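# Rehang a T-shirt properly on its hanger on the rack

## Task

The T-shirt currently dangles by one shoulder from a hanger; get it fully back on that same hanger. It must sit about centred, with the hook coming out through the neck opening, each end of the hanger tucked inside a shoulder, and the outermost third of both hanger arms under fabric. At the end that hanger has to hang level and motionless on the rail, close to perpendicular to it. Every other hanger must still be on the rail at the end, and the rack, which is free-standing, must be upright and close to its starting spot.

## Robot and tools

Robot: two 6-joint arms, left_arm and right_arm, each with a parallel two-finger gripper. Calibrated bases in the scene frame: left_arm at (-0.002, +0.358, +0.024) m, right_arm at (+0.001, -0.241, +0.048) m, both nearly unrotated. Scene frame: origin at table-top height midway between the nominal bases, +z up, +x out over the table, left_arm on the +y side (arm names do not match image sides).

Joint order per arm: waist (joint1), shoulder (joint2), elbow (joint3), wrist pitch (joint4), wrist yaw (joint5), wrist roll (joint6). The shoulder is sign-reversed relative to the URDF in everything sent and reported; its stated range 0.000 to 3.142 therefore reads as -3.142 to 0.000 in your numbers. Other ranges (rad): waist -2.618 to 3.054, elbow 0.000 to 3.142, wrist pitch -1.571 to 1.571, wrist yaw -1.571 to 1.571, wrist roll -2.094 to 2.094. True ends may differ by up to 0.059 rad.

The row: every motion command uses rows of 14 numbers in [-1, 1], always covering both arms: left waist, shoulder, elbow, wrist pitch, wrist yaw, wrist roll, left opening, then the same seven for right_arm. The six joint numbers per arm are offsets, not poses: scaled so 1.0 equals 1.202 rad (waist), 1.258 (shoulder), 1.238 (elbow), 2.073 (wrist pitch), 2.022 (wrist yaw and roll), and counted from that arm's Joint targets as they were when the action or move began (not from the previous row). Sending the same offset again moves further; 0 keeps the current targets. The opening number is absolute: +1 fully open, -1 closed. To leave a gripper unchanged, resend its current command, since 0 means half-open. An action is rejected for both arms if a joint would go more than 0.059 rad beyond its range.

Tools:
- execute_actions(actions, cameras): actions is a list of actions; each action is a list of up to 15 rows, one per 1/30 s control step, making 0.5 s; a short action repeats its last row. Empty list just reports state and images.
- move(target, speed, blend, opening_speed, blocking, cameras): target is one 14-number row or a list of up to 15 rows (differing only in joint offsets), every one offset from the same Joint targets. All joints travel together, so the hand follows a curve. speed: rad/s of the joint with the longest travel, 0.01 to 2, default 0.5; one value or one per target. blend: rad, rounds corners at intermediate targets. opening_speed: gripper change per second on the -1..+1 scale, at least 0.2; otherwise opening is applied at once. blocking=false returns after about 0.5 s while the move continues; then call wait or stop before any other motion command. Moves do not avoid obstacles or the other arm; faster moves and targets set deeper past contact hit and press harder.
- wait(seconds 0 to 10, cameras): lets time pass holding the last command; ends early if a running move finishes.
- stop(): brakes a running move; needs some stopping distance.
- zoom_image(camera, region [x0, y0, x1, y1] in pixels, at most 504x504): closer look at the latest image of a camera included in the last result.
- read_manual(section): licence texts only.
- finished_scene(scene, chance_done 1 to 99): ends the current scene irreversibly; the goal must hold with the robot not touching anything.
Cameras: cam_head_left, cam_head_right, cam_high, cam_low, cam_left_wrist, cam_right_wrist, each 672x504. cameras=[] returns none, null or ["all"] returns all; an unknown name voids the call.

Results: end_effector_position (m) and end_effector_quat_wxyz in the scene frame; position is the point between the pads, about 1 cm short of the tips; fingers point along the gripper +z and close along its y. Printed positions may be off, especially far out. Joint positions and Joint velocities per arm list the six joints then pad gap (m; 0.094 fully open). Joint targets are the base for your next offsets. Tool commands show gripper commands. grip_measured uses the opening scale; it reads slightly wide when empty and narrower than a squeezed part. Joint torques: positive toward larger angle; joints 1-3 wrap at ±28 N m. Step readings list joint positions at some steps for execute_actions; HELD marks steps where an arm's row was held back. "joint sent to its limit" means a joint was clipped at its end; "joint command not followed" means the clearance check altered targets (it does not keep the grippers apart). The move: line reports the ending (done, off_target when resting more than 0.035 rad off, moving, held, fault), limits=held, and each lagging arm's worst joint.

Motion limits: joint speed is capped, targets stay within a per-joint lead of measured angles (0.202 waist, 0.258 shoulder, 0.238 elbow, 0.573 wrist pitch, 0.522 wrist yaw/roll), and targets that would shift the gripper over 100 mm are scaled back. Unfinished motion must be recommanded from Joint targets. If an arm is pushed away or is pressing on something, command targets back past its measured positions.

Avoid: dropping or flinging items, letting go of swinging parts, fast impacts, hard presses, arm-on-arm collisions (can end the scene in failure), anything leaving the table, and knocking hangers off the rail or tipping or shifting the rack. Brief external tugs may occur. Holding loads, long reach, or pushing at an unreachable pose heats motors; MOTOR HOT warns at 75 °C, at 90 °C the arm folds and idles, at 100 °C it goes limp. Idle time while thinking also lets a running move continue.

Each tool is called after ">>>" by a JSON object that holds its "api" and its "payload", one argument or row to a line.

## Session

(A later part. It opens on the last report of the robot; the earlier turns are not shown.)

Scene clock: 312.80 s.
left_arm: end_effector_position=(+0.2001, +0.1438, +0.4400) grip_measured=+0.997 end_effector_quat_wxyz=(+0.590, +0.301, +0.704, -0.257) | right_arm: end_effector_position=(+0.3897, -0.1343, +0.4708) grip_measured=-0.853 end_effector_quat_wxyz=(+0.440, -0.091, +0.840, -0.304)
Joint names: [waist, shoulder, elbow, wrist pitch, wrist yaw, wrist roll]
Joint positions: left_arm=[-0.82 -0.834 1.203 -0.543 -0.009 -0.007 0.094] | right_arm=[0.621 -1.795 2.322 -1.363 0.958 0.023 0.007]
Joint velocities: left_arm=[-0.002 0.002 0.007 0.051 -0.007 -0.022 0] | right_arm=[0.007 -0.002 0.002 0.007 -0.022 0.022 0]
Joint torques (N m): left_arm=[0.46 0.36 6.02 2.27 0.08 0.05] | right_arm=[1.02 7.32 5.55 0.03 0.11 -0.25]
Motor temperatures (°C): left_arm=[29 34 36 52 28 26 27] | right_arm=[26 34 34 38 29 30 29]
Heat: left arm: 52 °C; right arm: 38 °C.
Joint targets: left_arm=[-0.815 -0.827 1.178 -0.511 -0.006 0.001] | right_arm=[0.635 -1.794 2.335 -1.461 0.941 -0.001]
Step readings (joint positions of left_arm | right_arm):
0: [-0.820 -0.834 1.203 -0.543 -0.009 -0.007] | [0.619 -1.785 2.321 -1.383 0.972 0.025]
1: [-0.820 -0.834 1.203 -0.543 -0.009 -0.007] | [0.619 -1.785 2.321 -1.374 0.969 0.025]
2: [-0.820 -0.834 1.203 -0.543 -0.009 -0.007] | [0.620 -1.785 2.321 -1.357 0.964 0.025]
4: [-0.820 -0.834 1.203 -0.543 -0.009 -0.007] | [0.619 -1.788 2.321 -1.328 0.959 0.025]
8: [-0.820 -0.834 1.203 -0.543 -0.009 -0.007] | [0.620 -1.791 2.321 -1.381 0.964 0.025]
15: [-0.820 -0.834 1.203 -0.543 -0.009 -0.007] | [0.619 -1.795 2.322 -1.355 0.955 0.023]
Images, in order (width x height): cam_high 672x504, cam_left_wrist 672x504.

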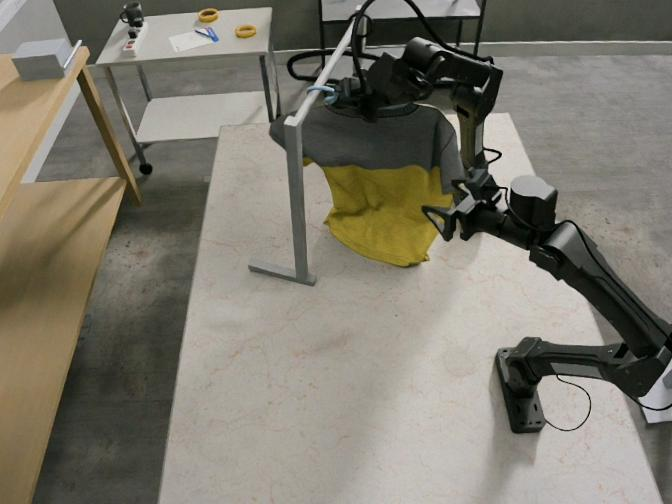

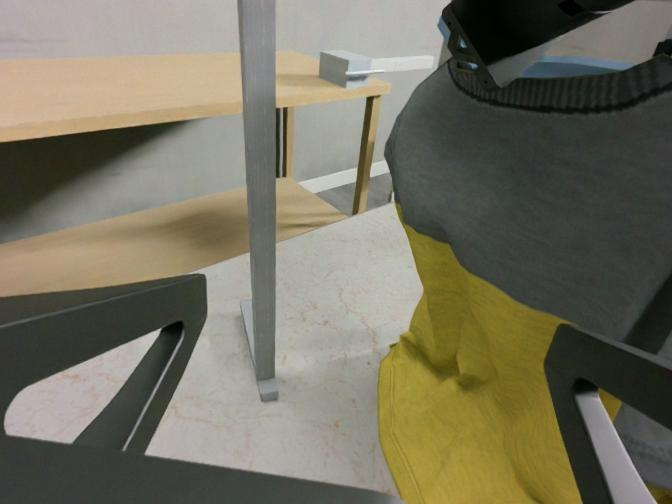

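>>> {"api": "execute_actions", "payload": {
  "actions": [
    [[0,0,0,0,0,0,1,0,0,0,0.14,0,0,-1],[0,0,0,0,0,0,1,0,0,0,0.14,0,0,-1],[0,0,0,0,0,0,1,0,0,0,0.14,0,0,-1],[0,0,0,0,0,0,1,0,0,0,0.14,0,0,-1],[0,0,0,0,0,0,1,0,0,0,-0.05,0,0,-1],[0,0,0,0,0,0,1,0,0,0,-0.05,0,0,-1],[0,0,0,0,0,0,1,0,0,0,-0.05,0,0,-1],[0,0,0,0,0,0,1,0,0,0,-0.05,0,0,-1],[0,0,0,0,0,0,1,0,0,0,0.14,0,0,-1],[0,0,0,0,0,0,1,0,0,0,0.14,0,0,-1],[0,0,0,0,0,0,1,0,0,0,0.14,0,0,-1],[0,0,0,0,0,0,1,0,0,0,0.14,0,0,-1],[0,0,0,0,0,0,1,0,0,0,-0.05,0,0,-1],[0,0,0,0,0,0,1,0,0,0,-0.05,0,0,-1],[0,0,0,0,0,0,1,0,0,0,0,0,0,-1]],
    [[0,0,0,0,0,0,1,0,0,0,0.14,0,0,-1],[0,0,0,0,0,0,1,0,0,0,0.14,0,0,-1],[0,0,0,0,0,0,1,0,0,0,0.14,0,0,-1],[0,0,0,0,0,0,1,0,0,0,0.14,0,0,-1],[0,0,0,0,0,0,1,0,0,0,-0.05,0,0,-1],[0,0,0,0,0,0,1,0,0,0,-0.05,0,0,-1],[0,0,0,0,0,0,1,0,0,0,-0.05,0,0,-1],[0,0,0,0,0,0,1,0,0,0,-0.05,0,0,-1],[0,0,0,0,0,0,1,0,0,0,0.14,0,0,-1],[0,0,0,0,0,0,1,0,0,0,0.14,0,0,-1],[0,0,0,0,0,0,1,0,0,0,0.14,0,0,-1],[0,0,0,0,0,0,1,0,0,0,0.14,0,0,-1],[0,0,0,0,0,0,1,0,0,0,-0.05,0,0,-1],[0,0,0,0,0,0,1,0,0,0,-0.05,0,0,-1],[0,0,0,0,0,0,1,0,0,0,0,0,0,-1]],
    [[0,0,0,0,0,0,1,0,0,0,0.14,0,0,-1],[0,0,0,0,0,0,1,0,0,0,0.14,0,0,-1],[0,0,0,0,0,0,1,0,0,0,0.14,0,0,-1],[0,0,0,0,0,0,1,0,0,0,0.14,0,0,-1],[0,0,0,0,0,0,1,0,0,0,-0.05,0,0,-1],[0,0,0,0,0,0,1,0,0,0,-0.05,0,0,-1],[0,0,0,0,0,0,1,0,0,0,-0.05,0,0,-1],[0,0,0,0,0,0,1,0,0,0,-0.05,0,0,-1],[0,0,0,0,0,0,1,0,0,0,0.14,0,0,-1],[0,0,0,0,0,0,1,0,0,0,0.14,0,0,-1],[0,0,0,0,0,0,1,0,0,0,0.14,0,0,-1],[0,0,0,0,0,0,1,0,0,0,0.14,0,0,-1],[0,0,0,0,0,0,1,0,0,0,-0.05,0,0,-1],[0,0,0,0,0,0,1,0,0,0,-0.05,0,0,-1],[0,0,0,0,0,0,1,0,0,0,0,0,0,-1]]
  ],
  "cameras": ["cam_high","cam_head_left","cam_right_wrist"]
}}

>>> {"api": "zoom_image", "payload": {
  "camera": "cam_high",
  "region": [230, 50, 460, 280]
}}

Scene clock: 315.83 s.
left_arm: end_effector_position=(+0.2001, +0.1438, +0.4400) grip_measured=+0.997 end_effector_quat_wxyz=(+0.590, +0.301, +0.704, -0.257) | right_arm: end_effector_position=(+0.3802, -0.1300, +0.4575) grip_measured=-0.853 end_effector_quat_wxyz=(+0.407, -0.131, +0.850, -0.306)
Joint names: [waist, shoulder, elbow, wrist pitch, wrist yaw, wrist roll]
Joint positions: left_arm=[-0.82 -0.834 1.203 -0.543 -0.009 -0.007 0.094] | right_arm=[0.636 -1.801 2.329 -1.449 0.923 0.011 0.007]
Joint velocities: left_arm=[-0.017 -0.012 -0.012 0.007 0.022 -0.007 0] | right_arm=[0.012 -0.007 0.002 0.022 -0.022 -0.007 0]
Joint torques (N m): left_arm=[0.47 0.34 6.05 2.26 0.04 0.07] | right_arm=[-0.12 7.77 4.98 0.73 0.46 -0.12]
Motor temperatures (°C): left_arm=[29 34 36 52 28 26 27] | right_arm=[26 34 34 38 29 30 29]
Heat: left arm: 52 °C; right arm: 38 °C.
Joint targets: left_arm=[-0.815 -0.827 1.178 -0.511 -0.006 0.001] | right_arm=[0.635 -1.794 2.335 -1.461 0.941 -0.001]
Step readings (joint positions of left_arm | right_arm):
0: [-0.820 -0.834 1.203 -0.543 -0.009 -0.007] | [0.621 -1.795 2.322 -1.363 0.958 0.023]
1: [-0.820 -0.834 1.203 -0.543 -0.009 -0.007] | [0.621 -1.795 2.322 -1.349 0.956 0.023]
2: [-0.820 -0.834 1.203 -0.543 -0.009 -0.007] | [0.622 -1.795 2.322 -1.322 0.952 0.018]
4: [-0.820 -0.834 1.203 -0.543 -0.009 -0.007] | [0.621 -1.797 2.322 -1.277 0.949 0.020]
8: [-0.820 -0.834 1.203 -0.543 -0.009 -0.007] | [0.623 -1.797 2.334 -1.309 0.962 0.020]
15: [-0.820 -0.834 1.203 -0.543 -0.009 -0.007] | [0.629 -1.797 2.335 -1.365 0.938 0.017]
16: [-0.820 -0.834 1.203 -0.543 -0.009 -0.007] | [0.630 -1.798 2.333 -1.375 0.935 0.014]
17: [-0.820 -0.834 1.203 -0.543 -0.009 -0.007] | [0.630 -1.798 2.332 -1.352 0.932 0.009]
19: [-0.820 -0.834 1.203 -0.543 -0.009 -0.007] | [0.630 -1.798 2.332 -1.311 0.927 0.014]
23: [-0.820 -0.834 1.203 -0.543 -0.009 -0.007] | [0.636 -1.799 2.332 -1.432 0.926 0.012]
30: [-0.820 -0.834 1.203 -0.543 -0.009 -0.007] | [0.636 -1.799 2.331 -1.400 0.924 0.011]
31: [-0.820 -0.834 1.203 -0.543 -0.009 -0.007] | [0.636 -1.800 2.330 -1.400 0.924 0.008]
32: [-0.820 -0.834 1.203 -0.543 -0.009 -0.007] | [0.636 -1.800 2.330 -1.369 0.924 0.006]
34: [-0.820 -0.834 1.203 -0.543 -0.009 -0.007] | [0.636 -1.800 2.330 -1.314 0.924 0.011]
38: [-0.820 -0.834 1.203 -0.543 -0.009 -0.007] | [0.636 -1.800 2.330 -1.431 0.924 0.011]
45: [-0.820 -0.834 1.203 -0.543 -0.009 -0.007] | [0.636 -1.800 2.329 -1.395 0.923 0.011]
Images, in order (width x height): cam_head_left 672x504, cam_high 672x504, cam_right_wrist 672x504.

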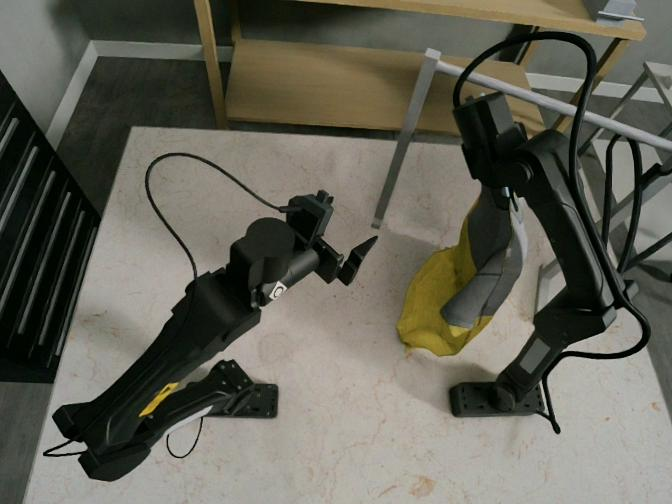

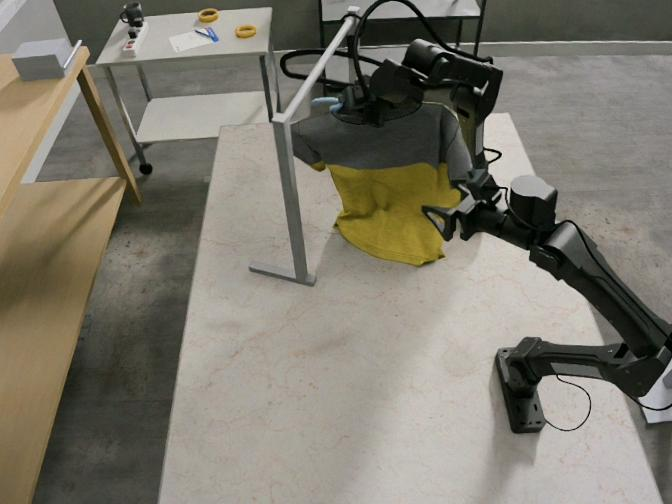

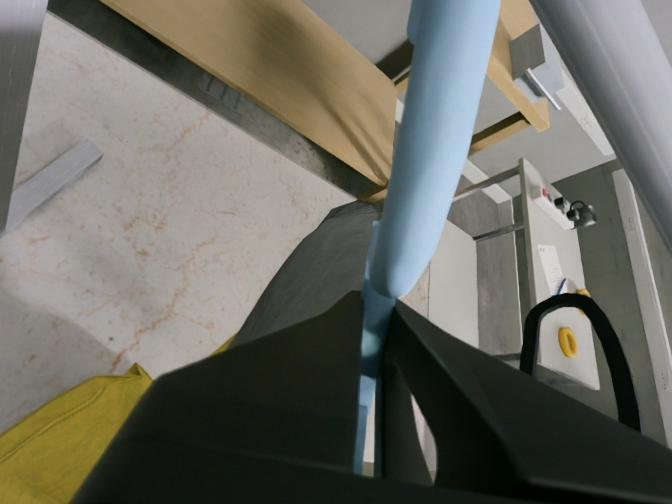

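Scaled by 2.191 from the camera's 672x504 image, which has a finer 960x720 frame.

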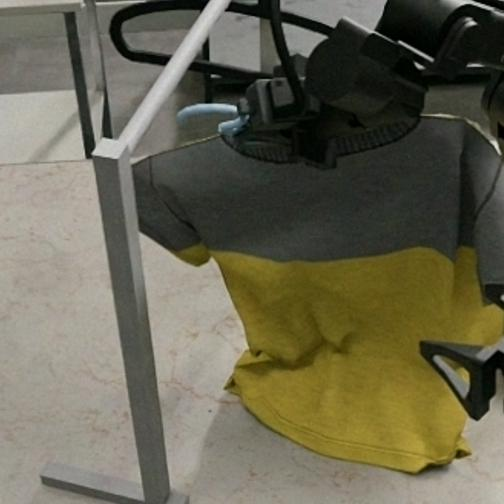

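>>> {"api": "move", "payload": {
  "target": [0,0,0,0,0,0,1,-0.04,0.668,-0.61,0.15,-0.168,0,-1],
  "speed": 0.4,
  "cameras": ["cam_high","cam_head_left","cam_right_wrist"]
}}

Scene clock: 320.10 s.
left_arm: end_effector_position=(+0.2001, +0.1438, +0.4400) grip_measured=+0.997 end_effector_quat_wxyz=(+0.590, +0.301, +0.704, -0.257) | right_arm: end_effector_position=(+0.2323, -0.2012, +0.4554) grip_measured=-0.853 end_effector_quat_wxyz=(+0.510, -0.113, +0.846, -0.110)
Joint names: [waist, shoulder, elbow, wrist pitch, wrist yaw, wrist roll]
Joint positions: left_arm=[-0.82 -0.834 1.203 -0.543 -0.009 -0.007 0.094] | right_arm=[0.592 -0.96 1.589 -1.214 0.597 0.011 0.007]
Joint velocities: left_arm=[0.012 -0.007 0.002 0.095 -0.037 0.007 0] | right_arm=[-0.002 -0.007 -0.012 -0.007 -0.081 0.051 -0.001]
Joint torques (N m): left_arm=[0.47 0.25 6.2 2.33 0.06 0.06] | right_arm=[-0.46 -0.34 3.95 1.74 0.16 -0.12]
Motor temperatures (°C): left_arm=[29 34 36 52 28 26 27] | right_arm=[26 34 34 39 29 30 29]
Heat: left arm: 52 °C; right arm: 39 °C.
Joint targets: left_arm=[-0.815 -0.827 1.178 -0.511 -0.006 0.001] | right_arm=[0.587 -0.954 1.580 -1.150 0.602 -0.001]
move: off_target (right_arm); right_arm: the wrist pitch is farthest, 0.064 rad from its target
Images, in order (width x height): cam_head_left 672x504, cam_high 672x504, cam_right_wrist 672x504.

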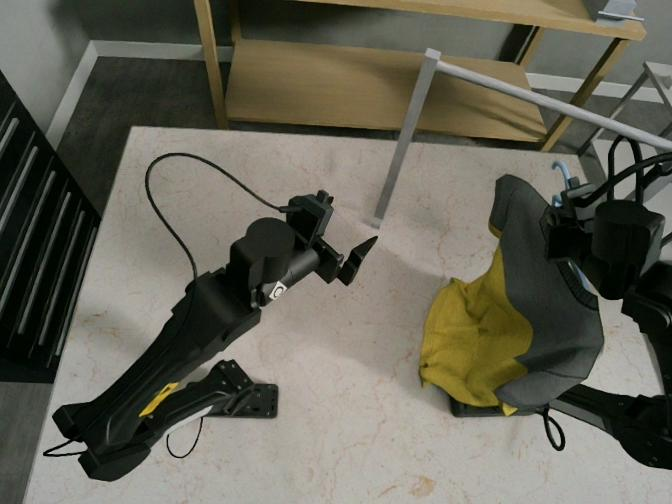

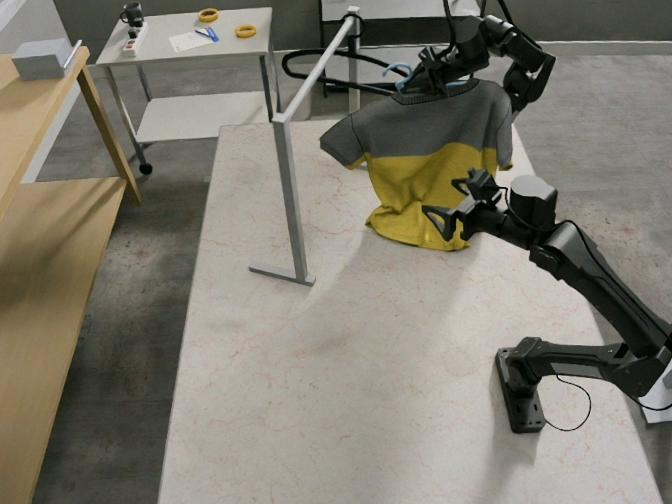

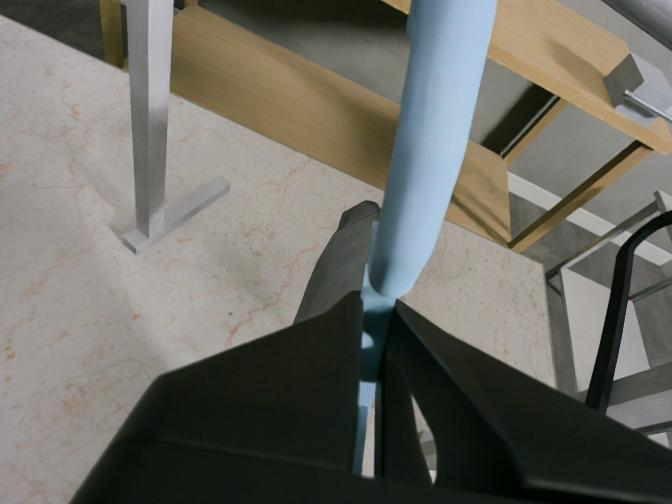

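>>> {"api": "zoom_image", "payload": {
  "camera": "cam_high",
  "region": [300, 30, 560, 260]
}}

>>> {"api": "zoom_image", "payload": {
  "camera": "cam_head_left",
  "region": [400, 120, 672, 420]
}}

Scaled by 1.938 from the camera's 672x504 image, which has a finer 960x720 frame.

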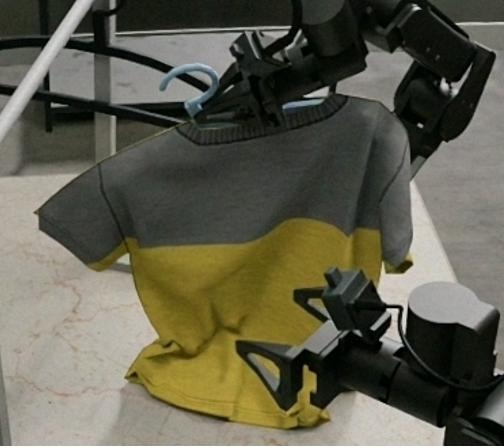

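Scaled by 1.680 from the camera's 672x504 image, which has a finer 960x720 frame.

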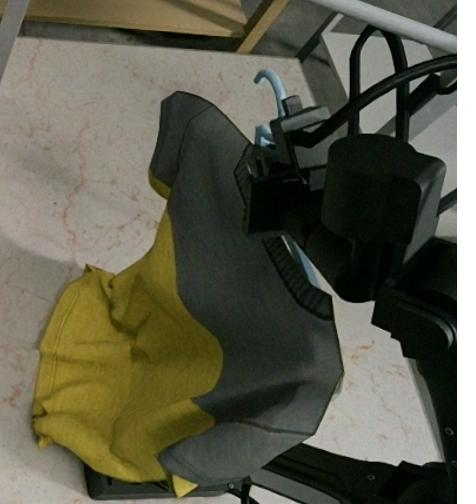

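>>> {"api": "move", "payload": {
  "target": [0.595,0,0,0,0,0,1,0,0,0,0,0,0,-1],
  "speed": 0.8,
  "cameras": []
}}

>>> {"api": "move", "payload": {
  "target": [0,0,0,0,0,0,1,0.136,0.043,-0.582,0.50,-0.298,0,-1],
  "speed": 0.4,
  "cameras": ["cam_high","cam_head_left","cam_head_right","cam_left_wrist"]
}}

Scene clock: 325.00 s.
left_arm: end_effector_position=(+0.2911, +0.3289, +0.4400) grip_measured=+0.997 end_effector_quat_wxyz=(+0.642, +0.035, +0.765, -0.033) | right_arm: end_effector_position=(+0.2324, -0.2009, +0.4556) grip_measured=-0.853 end_effector_quat_wxyz=(+0.510, -0.114, +0.846, -0.109)
Joint names: [waist, shoulder, elbow, wrist pitch, wrist yaw, wrist roll]
Joint positions: left_arm=[-0.104 -0.834 1.203 -0.543 -0.009 -0.007 0.094] | right_arm=[0.592 -0.96 1.589 -1.213 0.596 0.011 0.007]
Joint velocities: left_arm=[-0.012 -0.007 -0.002 0.037 -0.095 0.066 0.001] | right_arm=[-0.007 -0.002 -0.002 -0.066 0.007 -0.037 0]
Joint torques (N m): left_arm=[0.38 0.17 6.04 2.29 0 0.11] | right_arm=[-0.47 -0.34 3.9 1.73 0.17 -0.12]
Motor temperatures (°C): left_arm=[29 34 36 52 28 26 27] | right_arm=[26 34 33 40 29 30 30]
Heat: left arm: 52 °C; right arm: 40 °C.
Joint targets: left_arm=[-0.100 -0.827 1.178 -0.511 -0.006 0.001] | right_arm=[0.587 -0.954 1.580 -1.150 0.602 -0.001]
move: off_target (right_arm); right_arm: the wrist pitch is farthest, 0.063 rad from its target
No camera images: "cameras" was empty.

Scene clock: 328.30 s.
left_arm: end_effector_position=(+0.2910, +0.3281, +0.4400) grip_measured=+0.997 end_effector_quat_wxyz=(+0.642, +0.037, +0.765, -0.035) | right_arm: end_effector_position=(+0.2557, -0.0011, +0.3594) grip_measured=-0.852 end_effector_quat_wxyz=(+0.568, -0.289, +0.738, +0.222)
Joint names: [waist, shoulder, elbow, wrist pitch, wrist yaw, wrist roll]
Joint positions: left_arm=[-0.104 -0.834 1.203 -0.543 -0.005 -0.007 0.094] | right_arm=[0.745 -0.926 0.866 -0.199 0.011 0.003 0.007]
Joint velocities: left_arm=[-0.022 -0.002 0.002 0.037 0.007 0.022 0] | right_arm=[0.002 -0.017 0.007 -0.022 0.051 0.007 0]
Joint torques (N m): left_arm=[0.28 0.28 6.17 2.28 0.07 0.1] | right_arm=[0.39 3.73 6.08 2.12 -0.05 -0.11]
Motor temperatures (°C): left_arm=[29 34 36 52 28 26 27] | right_arm=[26 34 33 41 29 30 30]
Heat: left arm: 52 °C; right arm: 41 °C.
Joint targets: left_arm=[-0.100 -0.827 1.178 -0.511 -0.006 0.001] | right_arm=[0.750 -0.899 0.859 -0.114 -0.001 -0.001]
move: off_target (right_arm); right_arm: the wrist pitch is farthest, 0.085 rad from its target
Images, in order (width x height): cam_head_left 672x504, cam_head_right 672x504, cam_high 672x504, cam_left_wrist 672x504.

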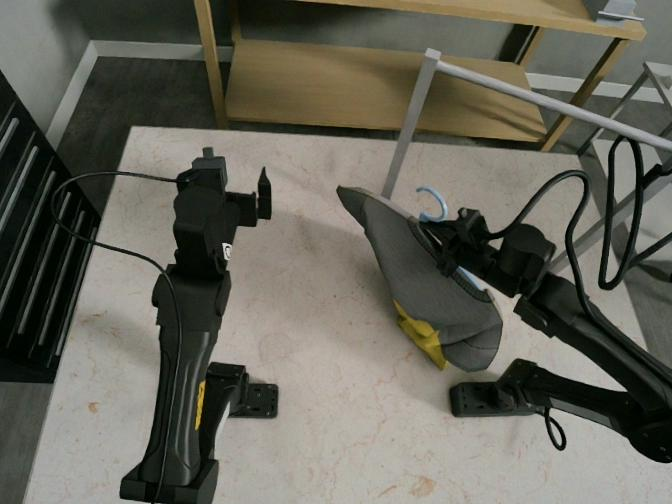

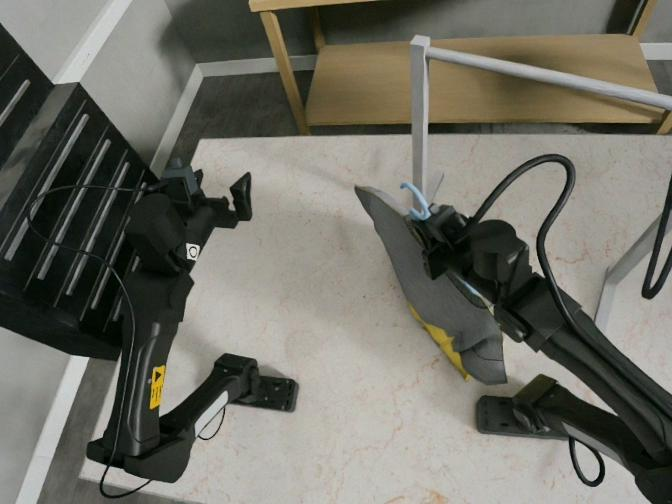

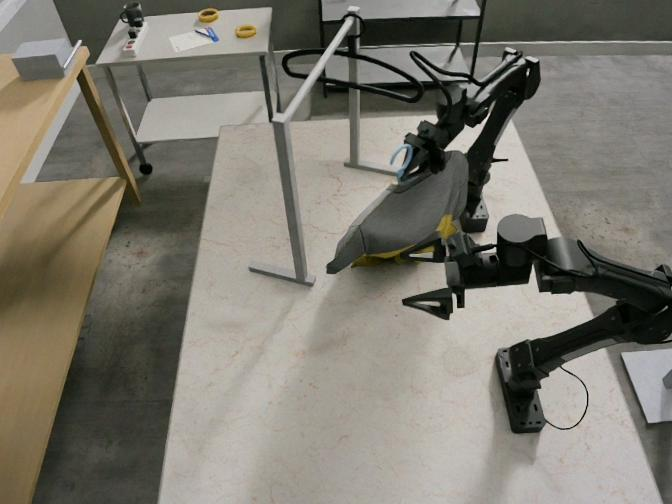

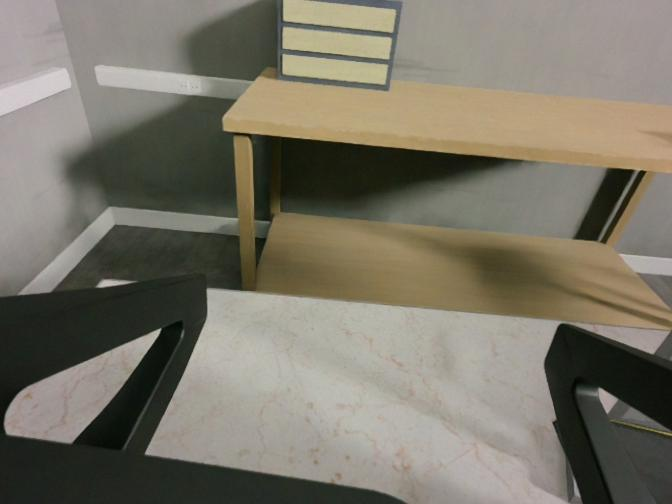

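>>> {"api": "zoom_image", "payload": {
  "camera": "cam_head_left",
  "region": [310, 150, 560, 390]
}}

>>> {"api": "zoom_image", "payload": {
  "camera": "cam_high",
  "region": [300, 110, 520, 300]
}}

Scaled by 2.016 from the camera's 672x504 image, which has a finer 960x720 frame.

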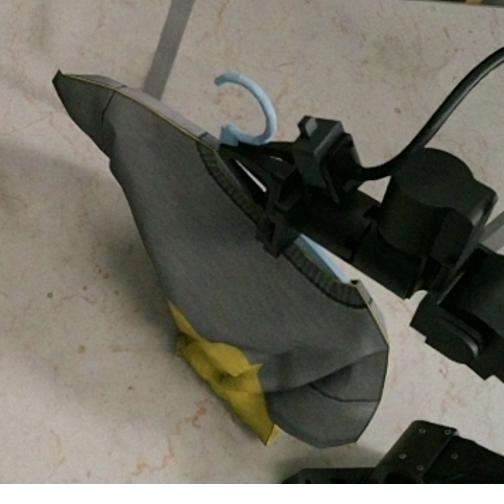

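Scaled by 2.291 from the camera's 672x504 image, which has a finer 960x720 frame.

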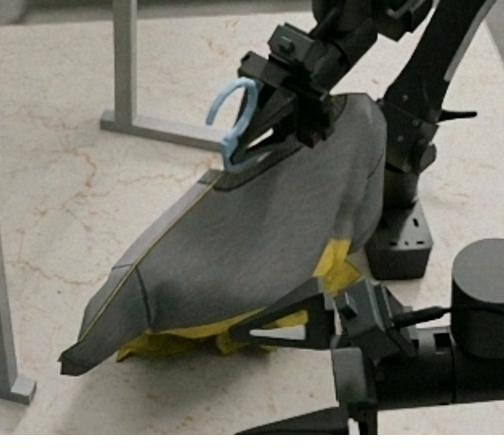

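>>> {"api": "move", "payload": {
  "target": [-0.304,-0.1375,-0.01,-0.096,0,0,1,0,0,0,0.096,0,0,-1],
  "speed": 0.5,
  "cameras": ["cam_high","cam_head_left","cam_left_wrist"]
}}

Scene clock: 330.13 s.
left_arm: end_effector_position=(+0.2917, +0.2121, +0.3572) grip_measured=+0.997 end_effector_quat_wxyz=(+0.508, +0.193, +0.831, -0.121) | right_arm: end_effector_position=(+0.2611, +0.0044, +0.4067) grip_measured=-0.852 end_effector_quat_wxyz=(+0.636, -0.266, +0.680, +0.250)
Joint names: [waist, shoulder, elbow, wrist pitch, wrist yaw, wrist roll]
Joint positions: left_arm=[-0.462 -0.998 1.189 -0.662 -0.003 -0.007 0.094] | right_arm=[0.745 -0.926 0.866 -0.005 0.01 0.003 0.007]
Joint velocities: left_arm=[-0.002 0.012 -0.012 -0.037 -0.007 0.007 -0.001] | right_arm=[0.007 -0.012 -0.002 -0.037 -0.066 -0.066 0]
Joint torques (N m): left_arm=[-0.27 1.35 6.79 1.43 0 0.06] | right_arm=[0.4 3.71 6.09 2.17 -0.06 -0.11]
Motor temperatures (°C): left_arm=[29 34 36 52 28 26 27] | right_arm=[26 34 33 42 29 30 30]
Heat: left arm: 52 °C; right arm: 42 °C.
Joint targets: left_arm=[-0.465 -1.000 1.166 -0.710 -0.006 0.001] | right_arm=[0.750 -0.899 0.859 0.085 -0.001 -0.001]
move: off_target (left_arm, right_arm); left_arm: the wrist pitch is farthest, 0.048 rad from its target; right_arm: the wrist pitch is farthest, 0.090 rad from its target
Images, in order (width x height): cam_head_left 672x504, cam_high 672x504, cam_left_wrist 672x504.

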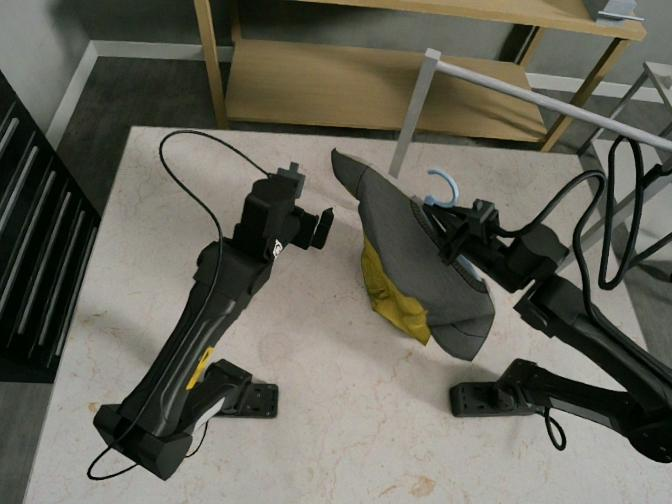

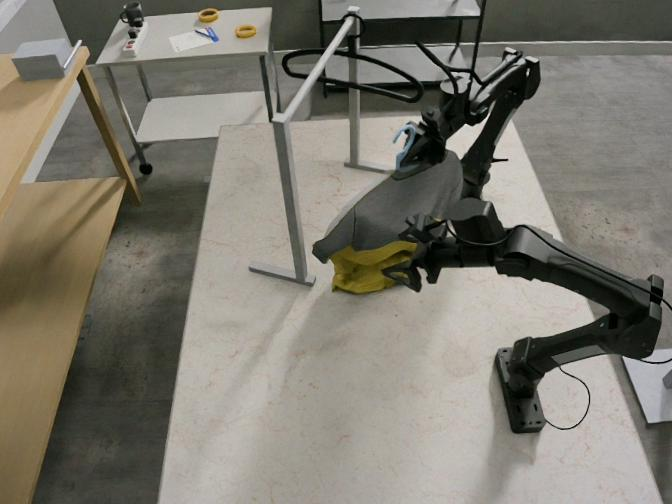

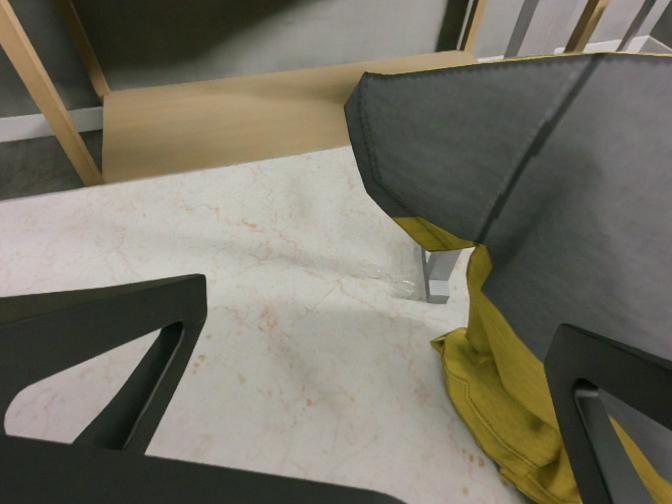

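>>> {"api": "move", "payload": {
  "target": [0,0,0,0,0,0,1,0,-0.005,-0.18,0.113,0,0,-1],
  "speed": 0.4,
  "cameras": ["cam_high","cam_left_wrist"]
}}

Scene clock: 333.20 s.
left_arm: end_effector_position=(+0.2915, +0.2122, +0.3568) grip_measured=+0.997 end_effector_quat_wxyz=(+0.507, +0.193, +0.831, -0.121) | right_arm: end_effector_position=(+0.2622, +0.0081, +0.3559) grip_measured=-0.852 end_effector_quat_wxyz=(+0.642, -0.267, +0.672, +0.257)
Joint names: [waist, shoulder, elbow, wrist pitch, wrist yaw, wrist roll]
Joint positions: left_arm=[-0.462 -0.998 1.189 -0.664 -0.003 -0.007 0.094] | right_arm=[0.745 -0.921 0.642 0.234 -0.001 0.003 0.007]
Joint velocities: left_arm=[-0.022 0.007 -0.012 -0.037 -0.095 0.037 -0.001] | right_arm=[-0.002 -0.007 0.002 0.051 0.051 0.007 0.001]
Joint torques (N m): left_arm=[-0.29 1.29 6.9 1.41 0.01 0.03] | right_arm=[0.4 2.81 6.26 2.16 -0.04 -0.11]
Motor temperatures (°C): left_arm=[29 34 36 51 28 26 27] | right_arm=[26 33 33 43 29 30 30]
Heat: left arm: 51 °C; right arm: 43 °C.
Joint targets: left_arm=[-0.465 -1.000 1.166 -0.710 -0.006 0.001] | right_arm=[0.750 -0.906 0.637 0.319 -0.001 -0.001]
move: off_target (left_arm, right_arm); left_arm: the wrist pitch is farthest, 0.046 rad from its target; right_arm: the wrist pitch is farthest, 0.085 rad from its target
Images, in order (width x height): cam_high 672x504, cam_left_wrist 672x504.

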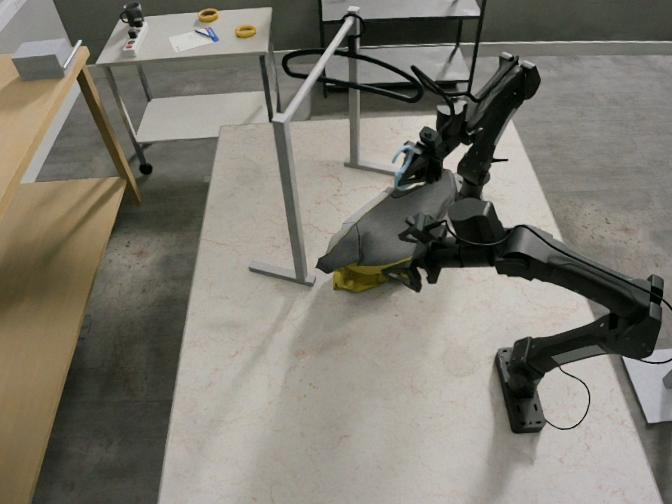

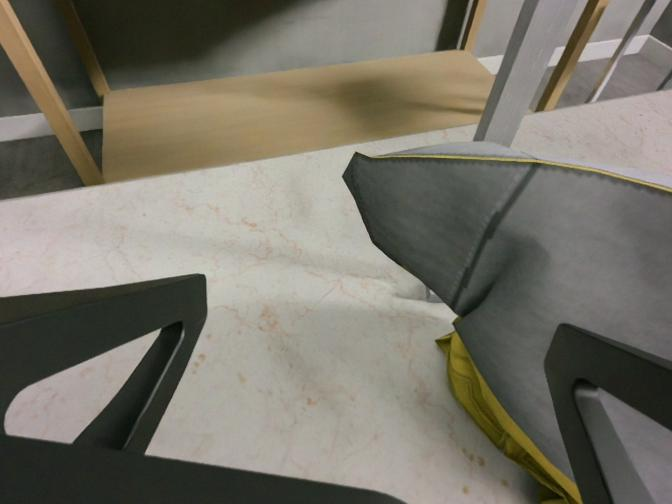

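>>> {"api": "execute_actions", "payload": {
  "actions": [],
  "cameras": ["cam_head_left","cam_high","cam_left_wrist","cam_right_wrist"]
}}

Scene clock: 334.97 s.
left_arm: end_effector_position=(+0.2915, +0.2122, +0.3568) grip_measured=+0.997 end_effector_quat_wxyz=(+0.507, +0.193, +0.831, -0.121) | right_arm: end_effector_position=(+0.2622, +0.0081, +0.3563) grip_measured=-0.852 end_effector_quat_wxyz=(+0.642, -0.266, +0.671, +0.257)
Joint names: [waist, shoulder, elbow, wrist pitch, wrist yaw, wrist roll]
Joint positions: left_arm=[-0.462 -0.998 1.189 -0.664 -0.003 -0.007 0.094] | right_arm=[0.745 -0.921 0.642 0.235 -0.001 0.003 0.007]
Joint velocities: left_arm=[0.002 -0.007 -0.007 0.037 0.022 0.007 0.001] | right_arm=[-0.007 0.022 0.002 0.066 0.022 0.022 0]
Joint torques (N m): left_arm=[-0.39 1.24 6.84 1.4 0.05 0.06] | right_arm=[0.39 2.82 6.26 2.12 -0.03 -0.11]
Motor temperatures (°C): left_arm=[29 34 36 50 28 26 27] | right_arm=[26 33 33 43 29 30 30]
Heat: left arm: 50 °C; right arm: 43 °C.
Joint targets: left_arm=[-0.465 -1.000 1.166 -0.710 -0.006 0.001] | right_arm=[0.750 -0.906 0.637 0.319 -0.001 -0.001]
Tool commands: left_gripper/opening=+1.0 right_gripper/opening=-1.0
Images, in order (width x height): cam_head_left 672x504, cam_high 672x504, cam_left_wrist 672x504, cam_right_wrist 672x504.

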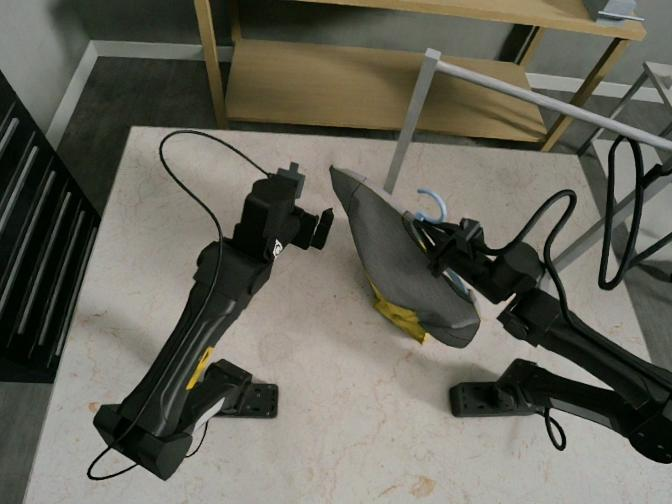

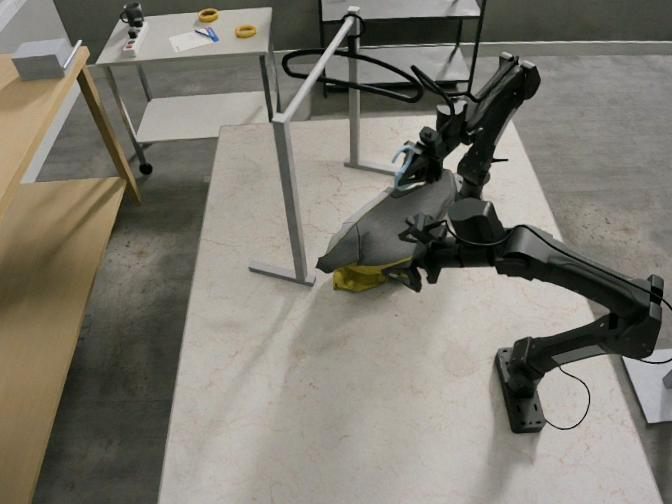

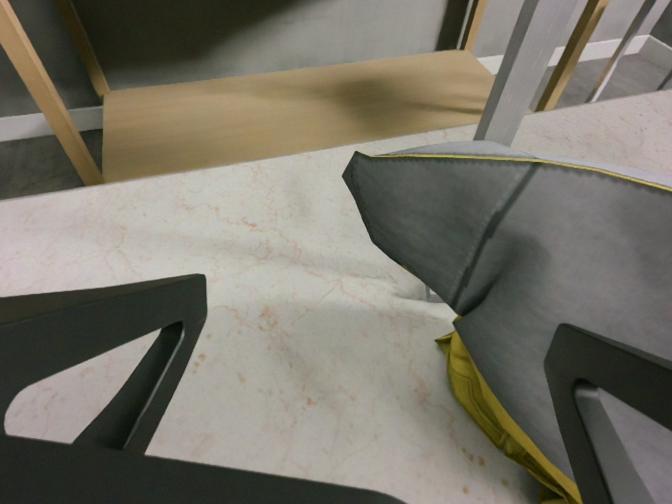

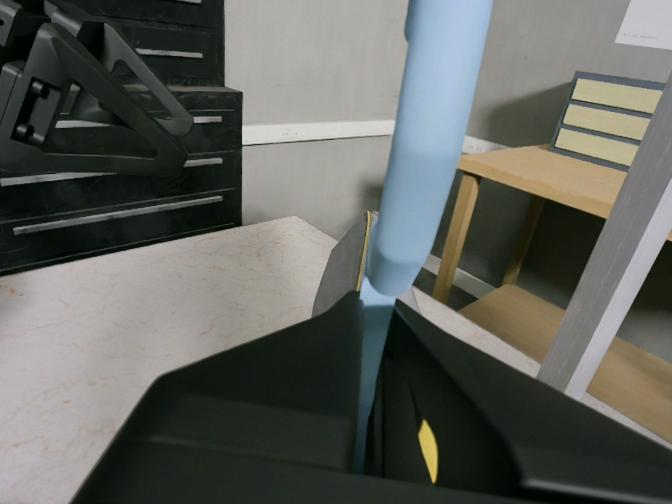

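>>> {"api": "move", "payload": {
  "target": [0.091,-0.414,0.559,-0.357,0,-0.643,1,0,0,0,0,0,0,-1],
  "cameras": ["cam_head_left","cam_left_wrist"]
}}

>>> {"api": "move", "payload": {
  "target": [0,0,0,0,0,0,1,0.208,-0.049,-0.162,0.121,0,0,-1],
  "speed": 0.2
}}

Scene clock: 339.73 s.
left_arm: end_effector_position=(+0.3079, +0.2413, +0.3218) grip_measured=+0.997 end_effector_quat_wxyz=(+0.162, -0.437, +0.867, -0.176) | right_arm: end_effector_position=(+0.2622, +0.0081, +0.3563) grip_measured=-0.852 end_effector_quat_wxyz=(+0.642, -0.266, +0.671, +0.257)
Joint names: [waist, shoulder, elbow, wrist pitch, wrist yaw, wrist roll]
Joint positions: left_arm=[-0.361 -1.505 1.831 -1.414 -0.003 -1.298 0.094] | right_arm=[0.745 -0.921 0.642 0.235 -0.001 0.003 0.007]
Joint velocities: left_arm=[-0.017 0.002 0.007 -0.007 -0.037 0.051 0.001] | right_arm=[-0.002 -0.002 0.007 -0.007 0.007 -0.037 -0.001]
Joint torques (N m): left_arm=[0.44 3.9 9.98 0.83 0.05 -0.08] | right_arm=[0.38 2.85 6.27 2.12 -0.04 -0.11]
Motor temperatures (°C): left_arm=[29 34 36 49 28 26 27] | right_arm=[26 33 34 44 29 30 30]
Heat: left arm: 49 °C; right arm: 44 °C.
Joint targets: left_arm=[-0.356 -1.521 1.858 -1.451 -0.006 -1.299] | right_arm=[0.750 -0.906 0.637 0.319 -0.001 -0.001]
move: off_target (left_arm, right_arm); left_arm: the wrist pitch is farthest, 0.036 rad from its target; right_arm: the wrist pitch is farthest, 0.084 rad from its target
Images, in order (width x height): cam_head_left 672x504, cam_left_wrist 672x504.

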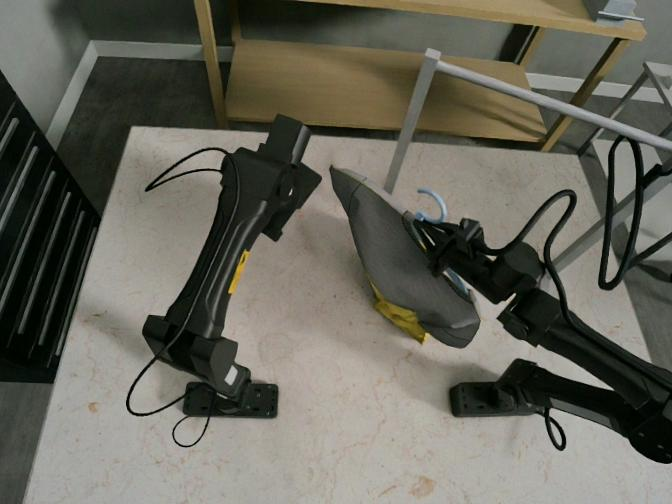

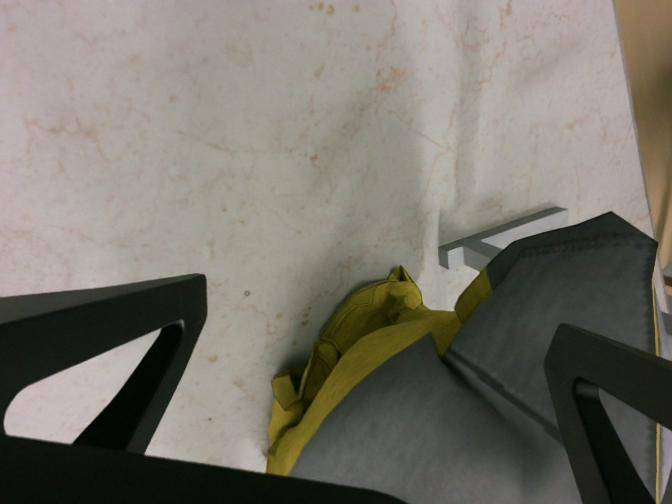

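Scene clock: 341.63 s.
left_arm: end_effector_position=(+0.3079, +0.2413, +0.3218) grip_measured=+0.997 end_effector_quat_wxyz=(+0.162, -0.437, +0.867, -0.176) | right_arm: end_effector_position=(+0.1939, +0.0647, +0.3041) grip_measured=-0.852 end_effector_quat_wxyz=(+0.608, -0.344, +0.632, +0.334)
Joint names: [waist, shoulder, elbow, wrist pitch, wrist yaw, wrist roll]
Joint positions: left_arm=[-0.361 -1.505 1.831 -1.414 -0.003 -1.298 0.094] | right_arm=[0.996 -0.97 0.444 0.488 0.008 0.003 0.007]
Joint velocities: left_arm=[0.002 -0.002 -0.017 -0.022 0.037 -0.081 0] | right_arm=[-0.007 0.007 -0.002 0.081 0.022 0.007 -0.001]
Joint torques (N m): left_arm=[0.51 3.81 10.17 0.87 0 -0.05] | right_arm=[0.34 1.83 5.94 2.1 -0.03 -0.11]
Motor temperatures (°C): left_arm=[29 34 37 48 28 26 27] | right_arm=[26 33 33 44 29 30 30]
Heat: left arm: 48 °C; right arm: 44 °C.
Joint targets: left_arm=[-0.356 -1.521 1.858 -1.451 -0.006 -1.299] | right_arm=[1.000 -0.967 0.436 0.570 -0.001 -0.001]
move: off_target (left_arm, right_arm); left_arm: the wrist pitch is farthest, 0.037 rad from its target; right_arm: the wrist pitch is farthest, 0.081 rad from its target

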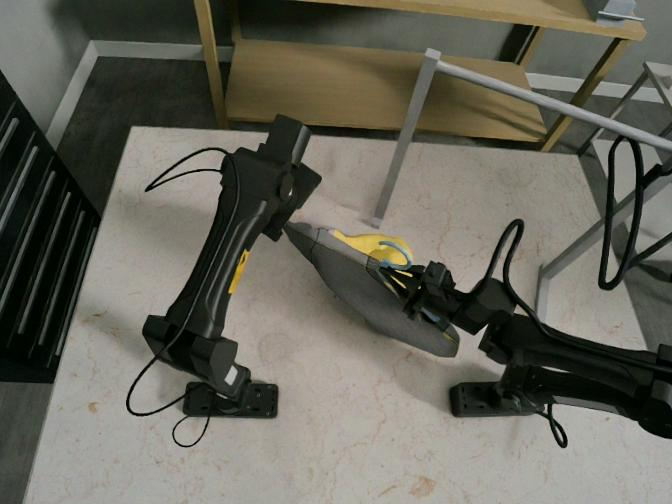

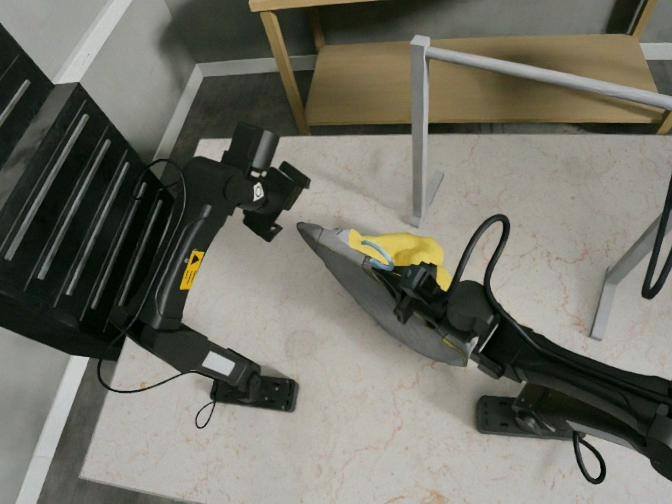

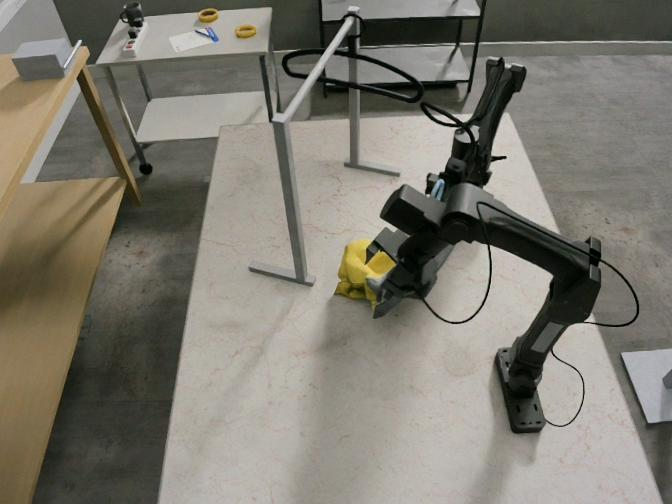

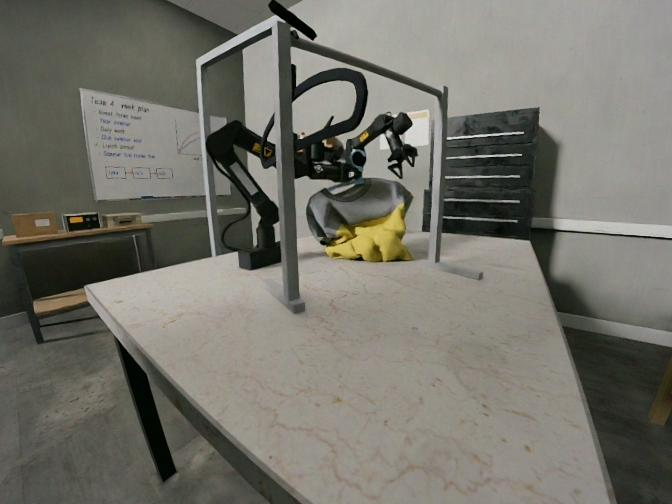

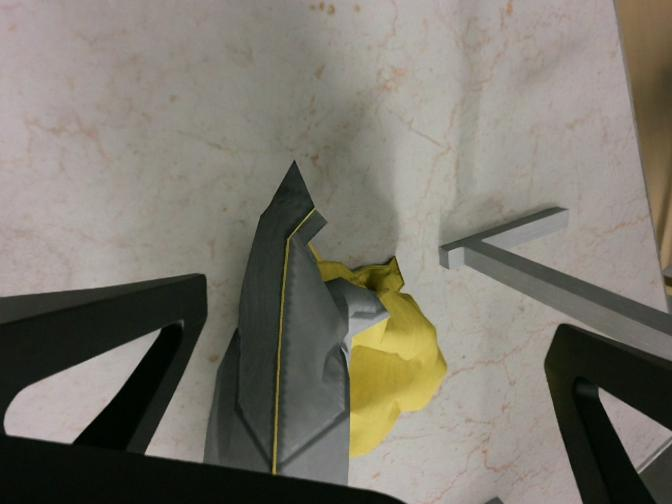

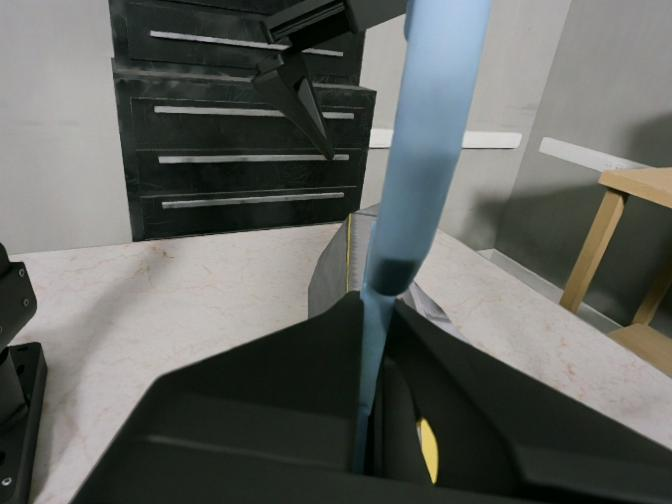

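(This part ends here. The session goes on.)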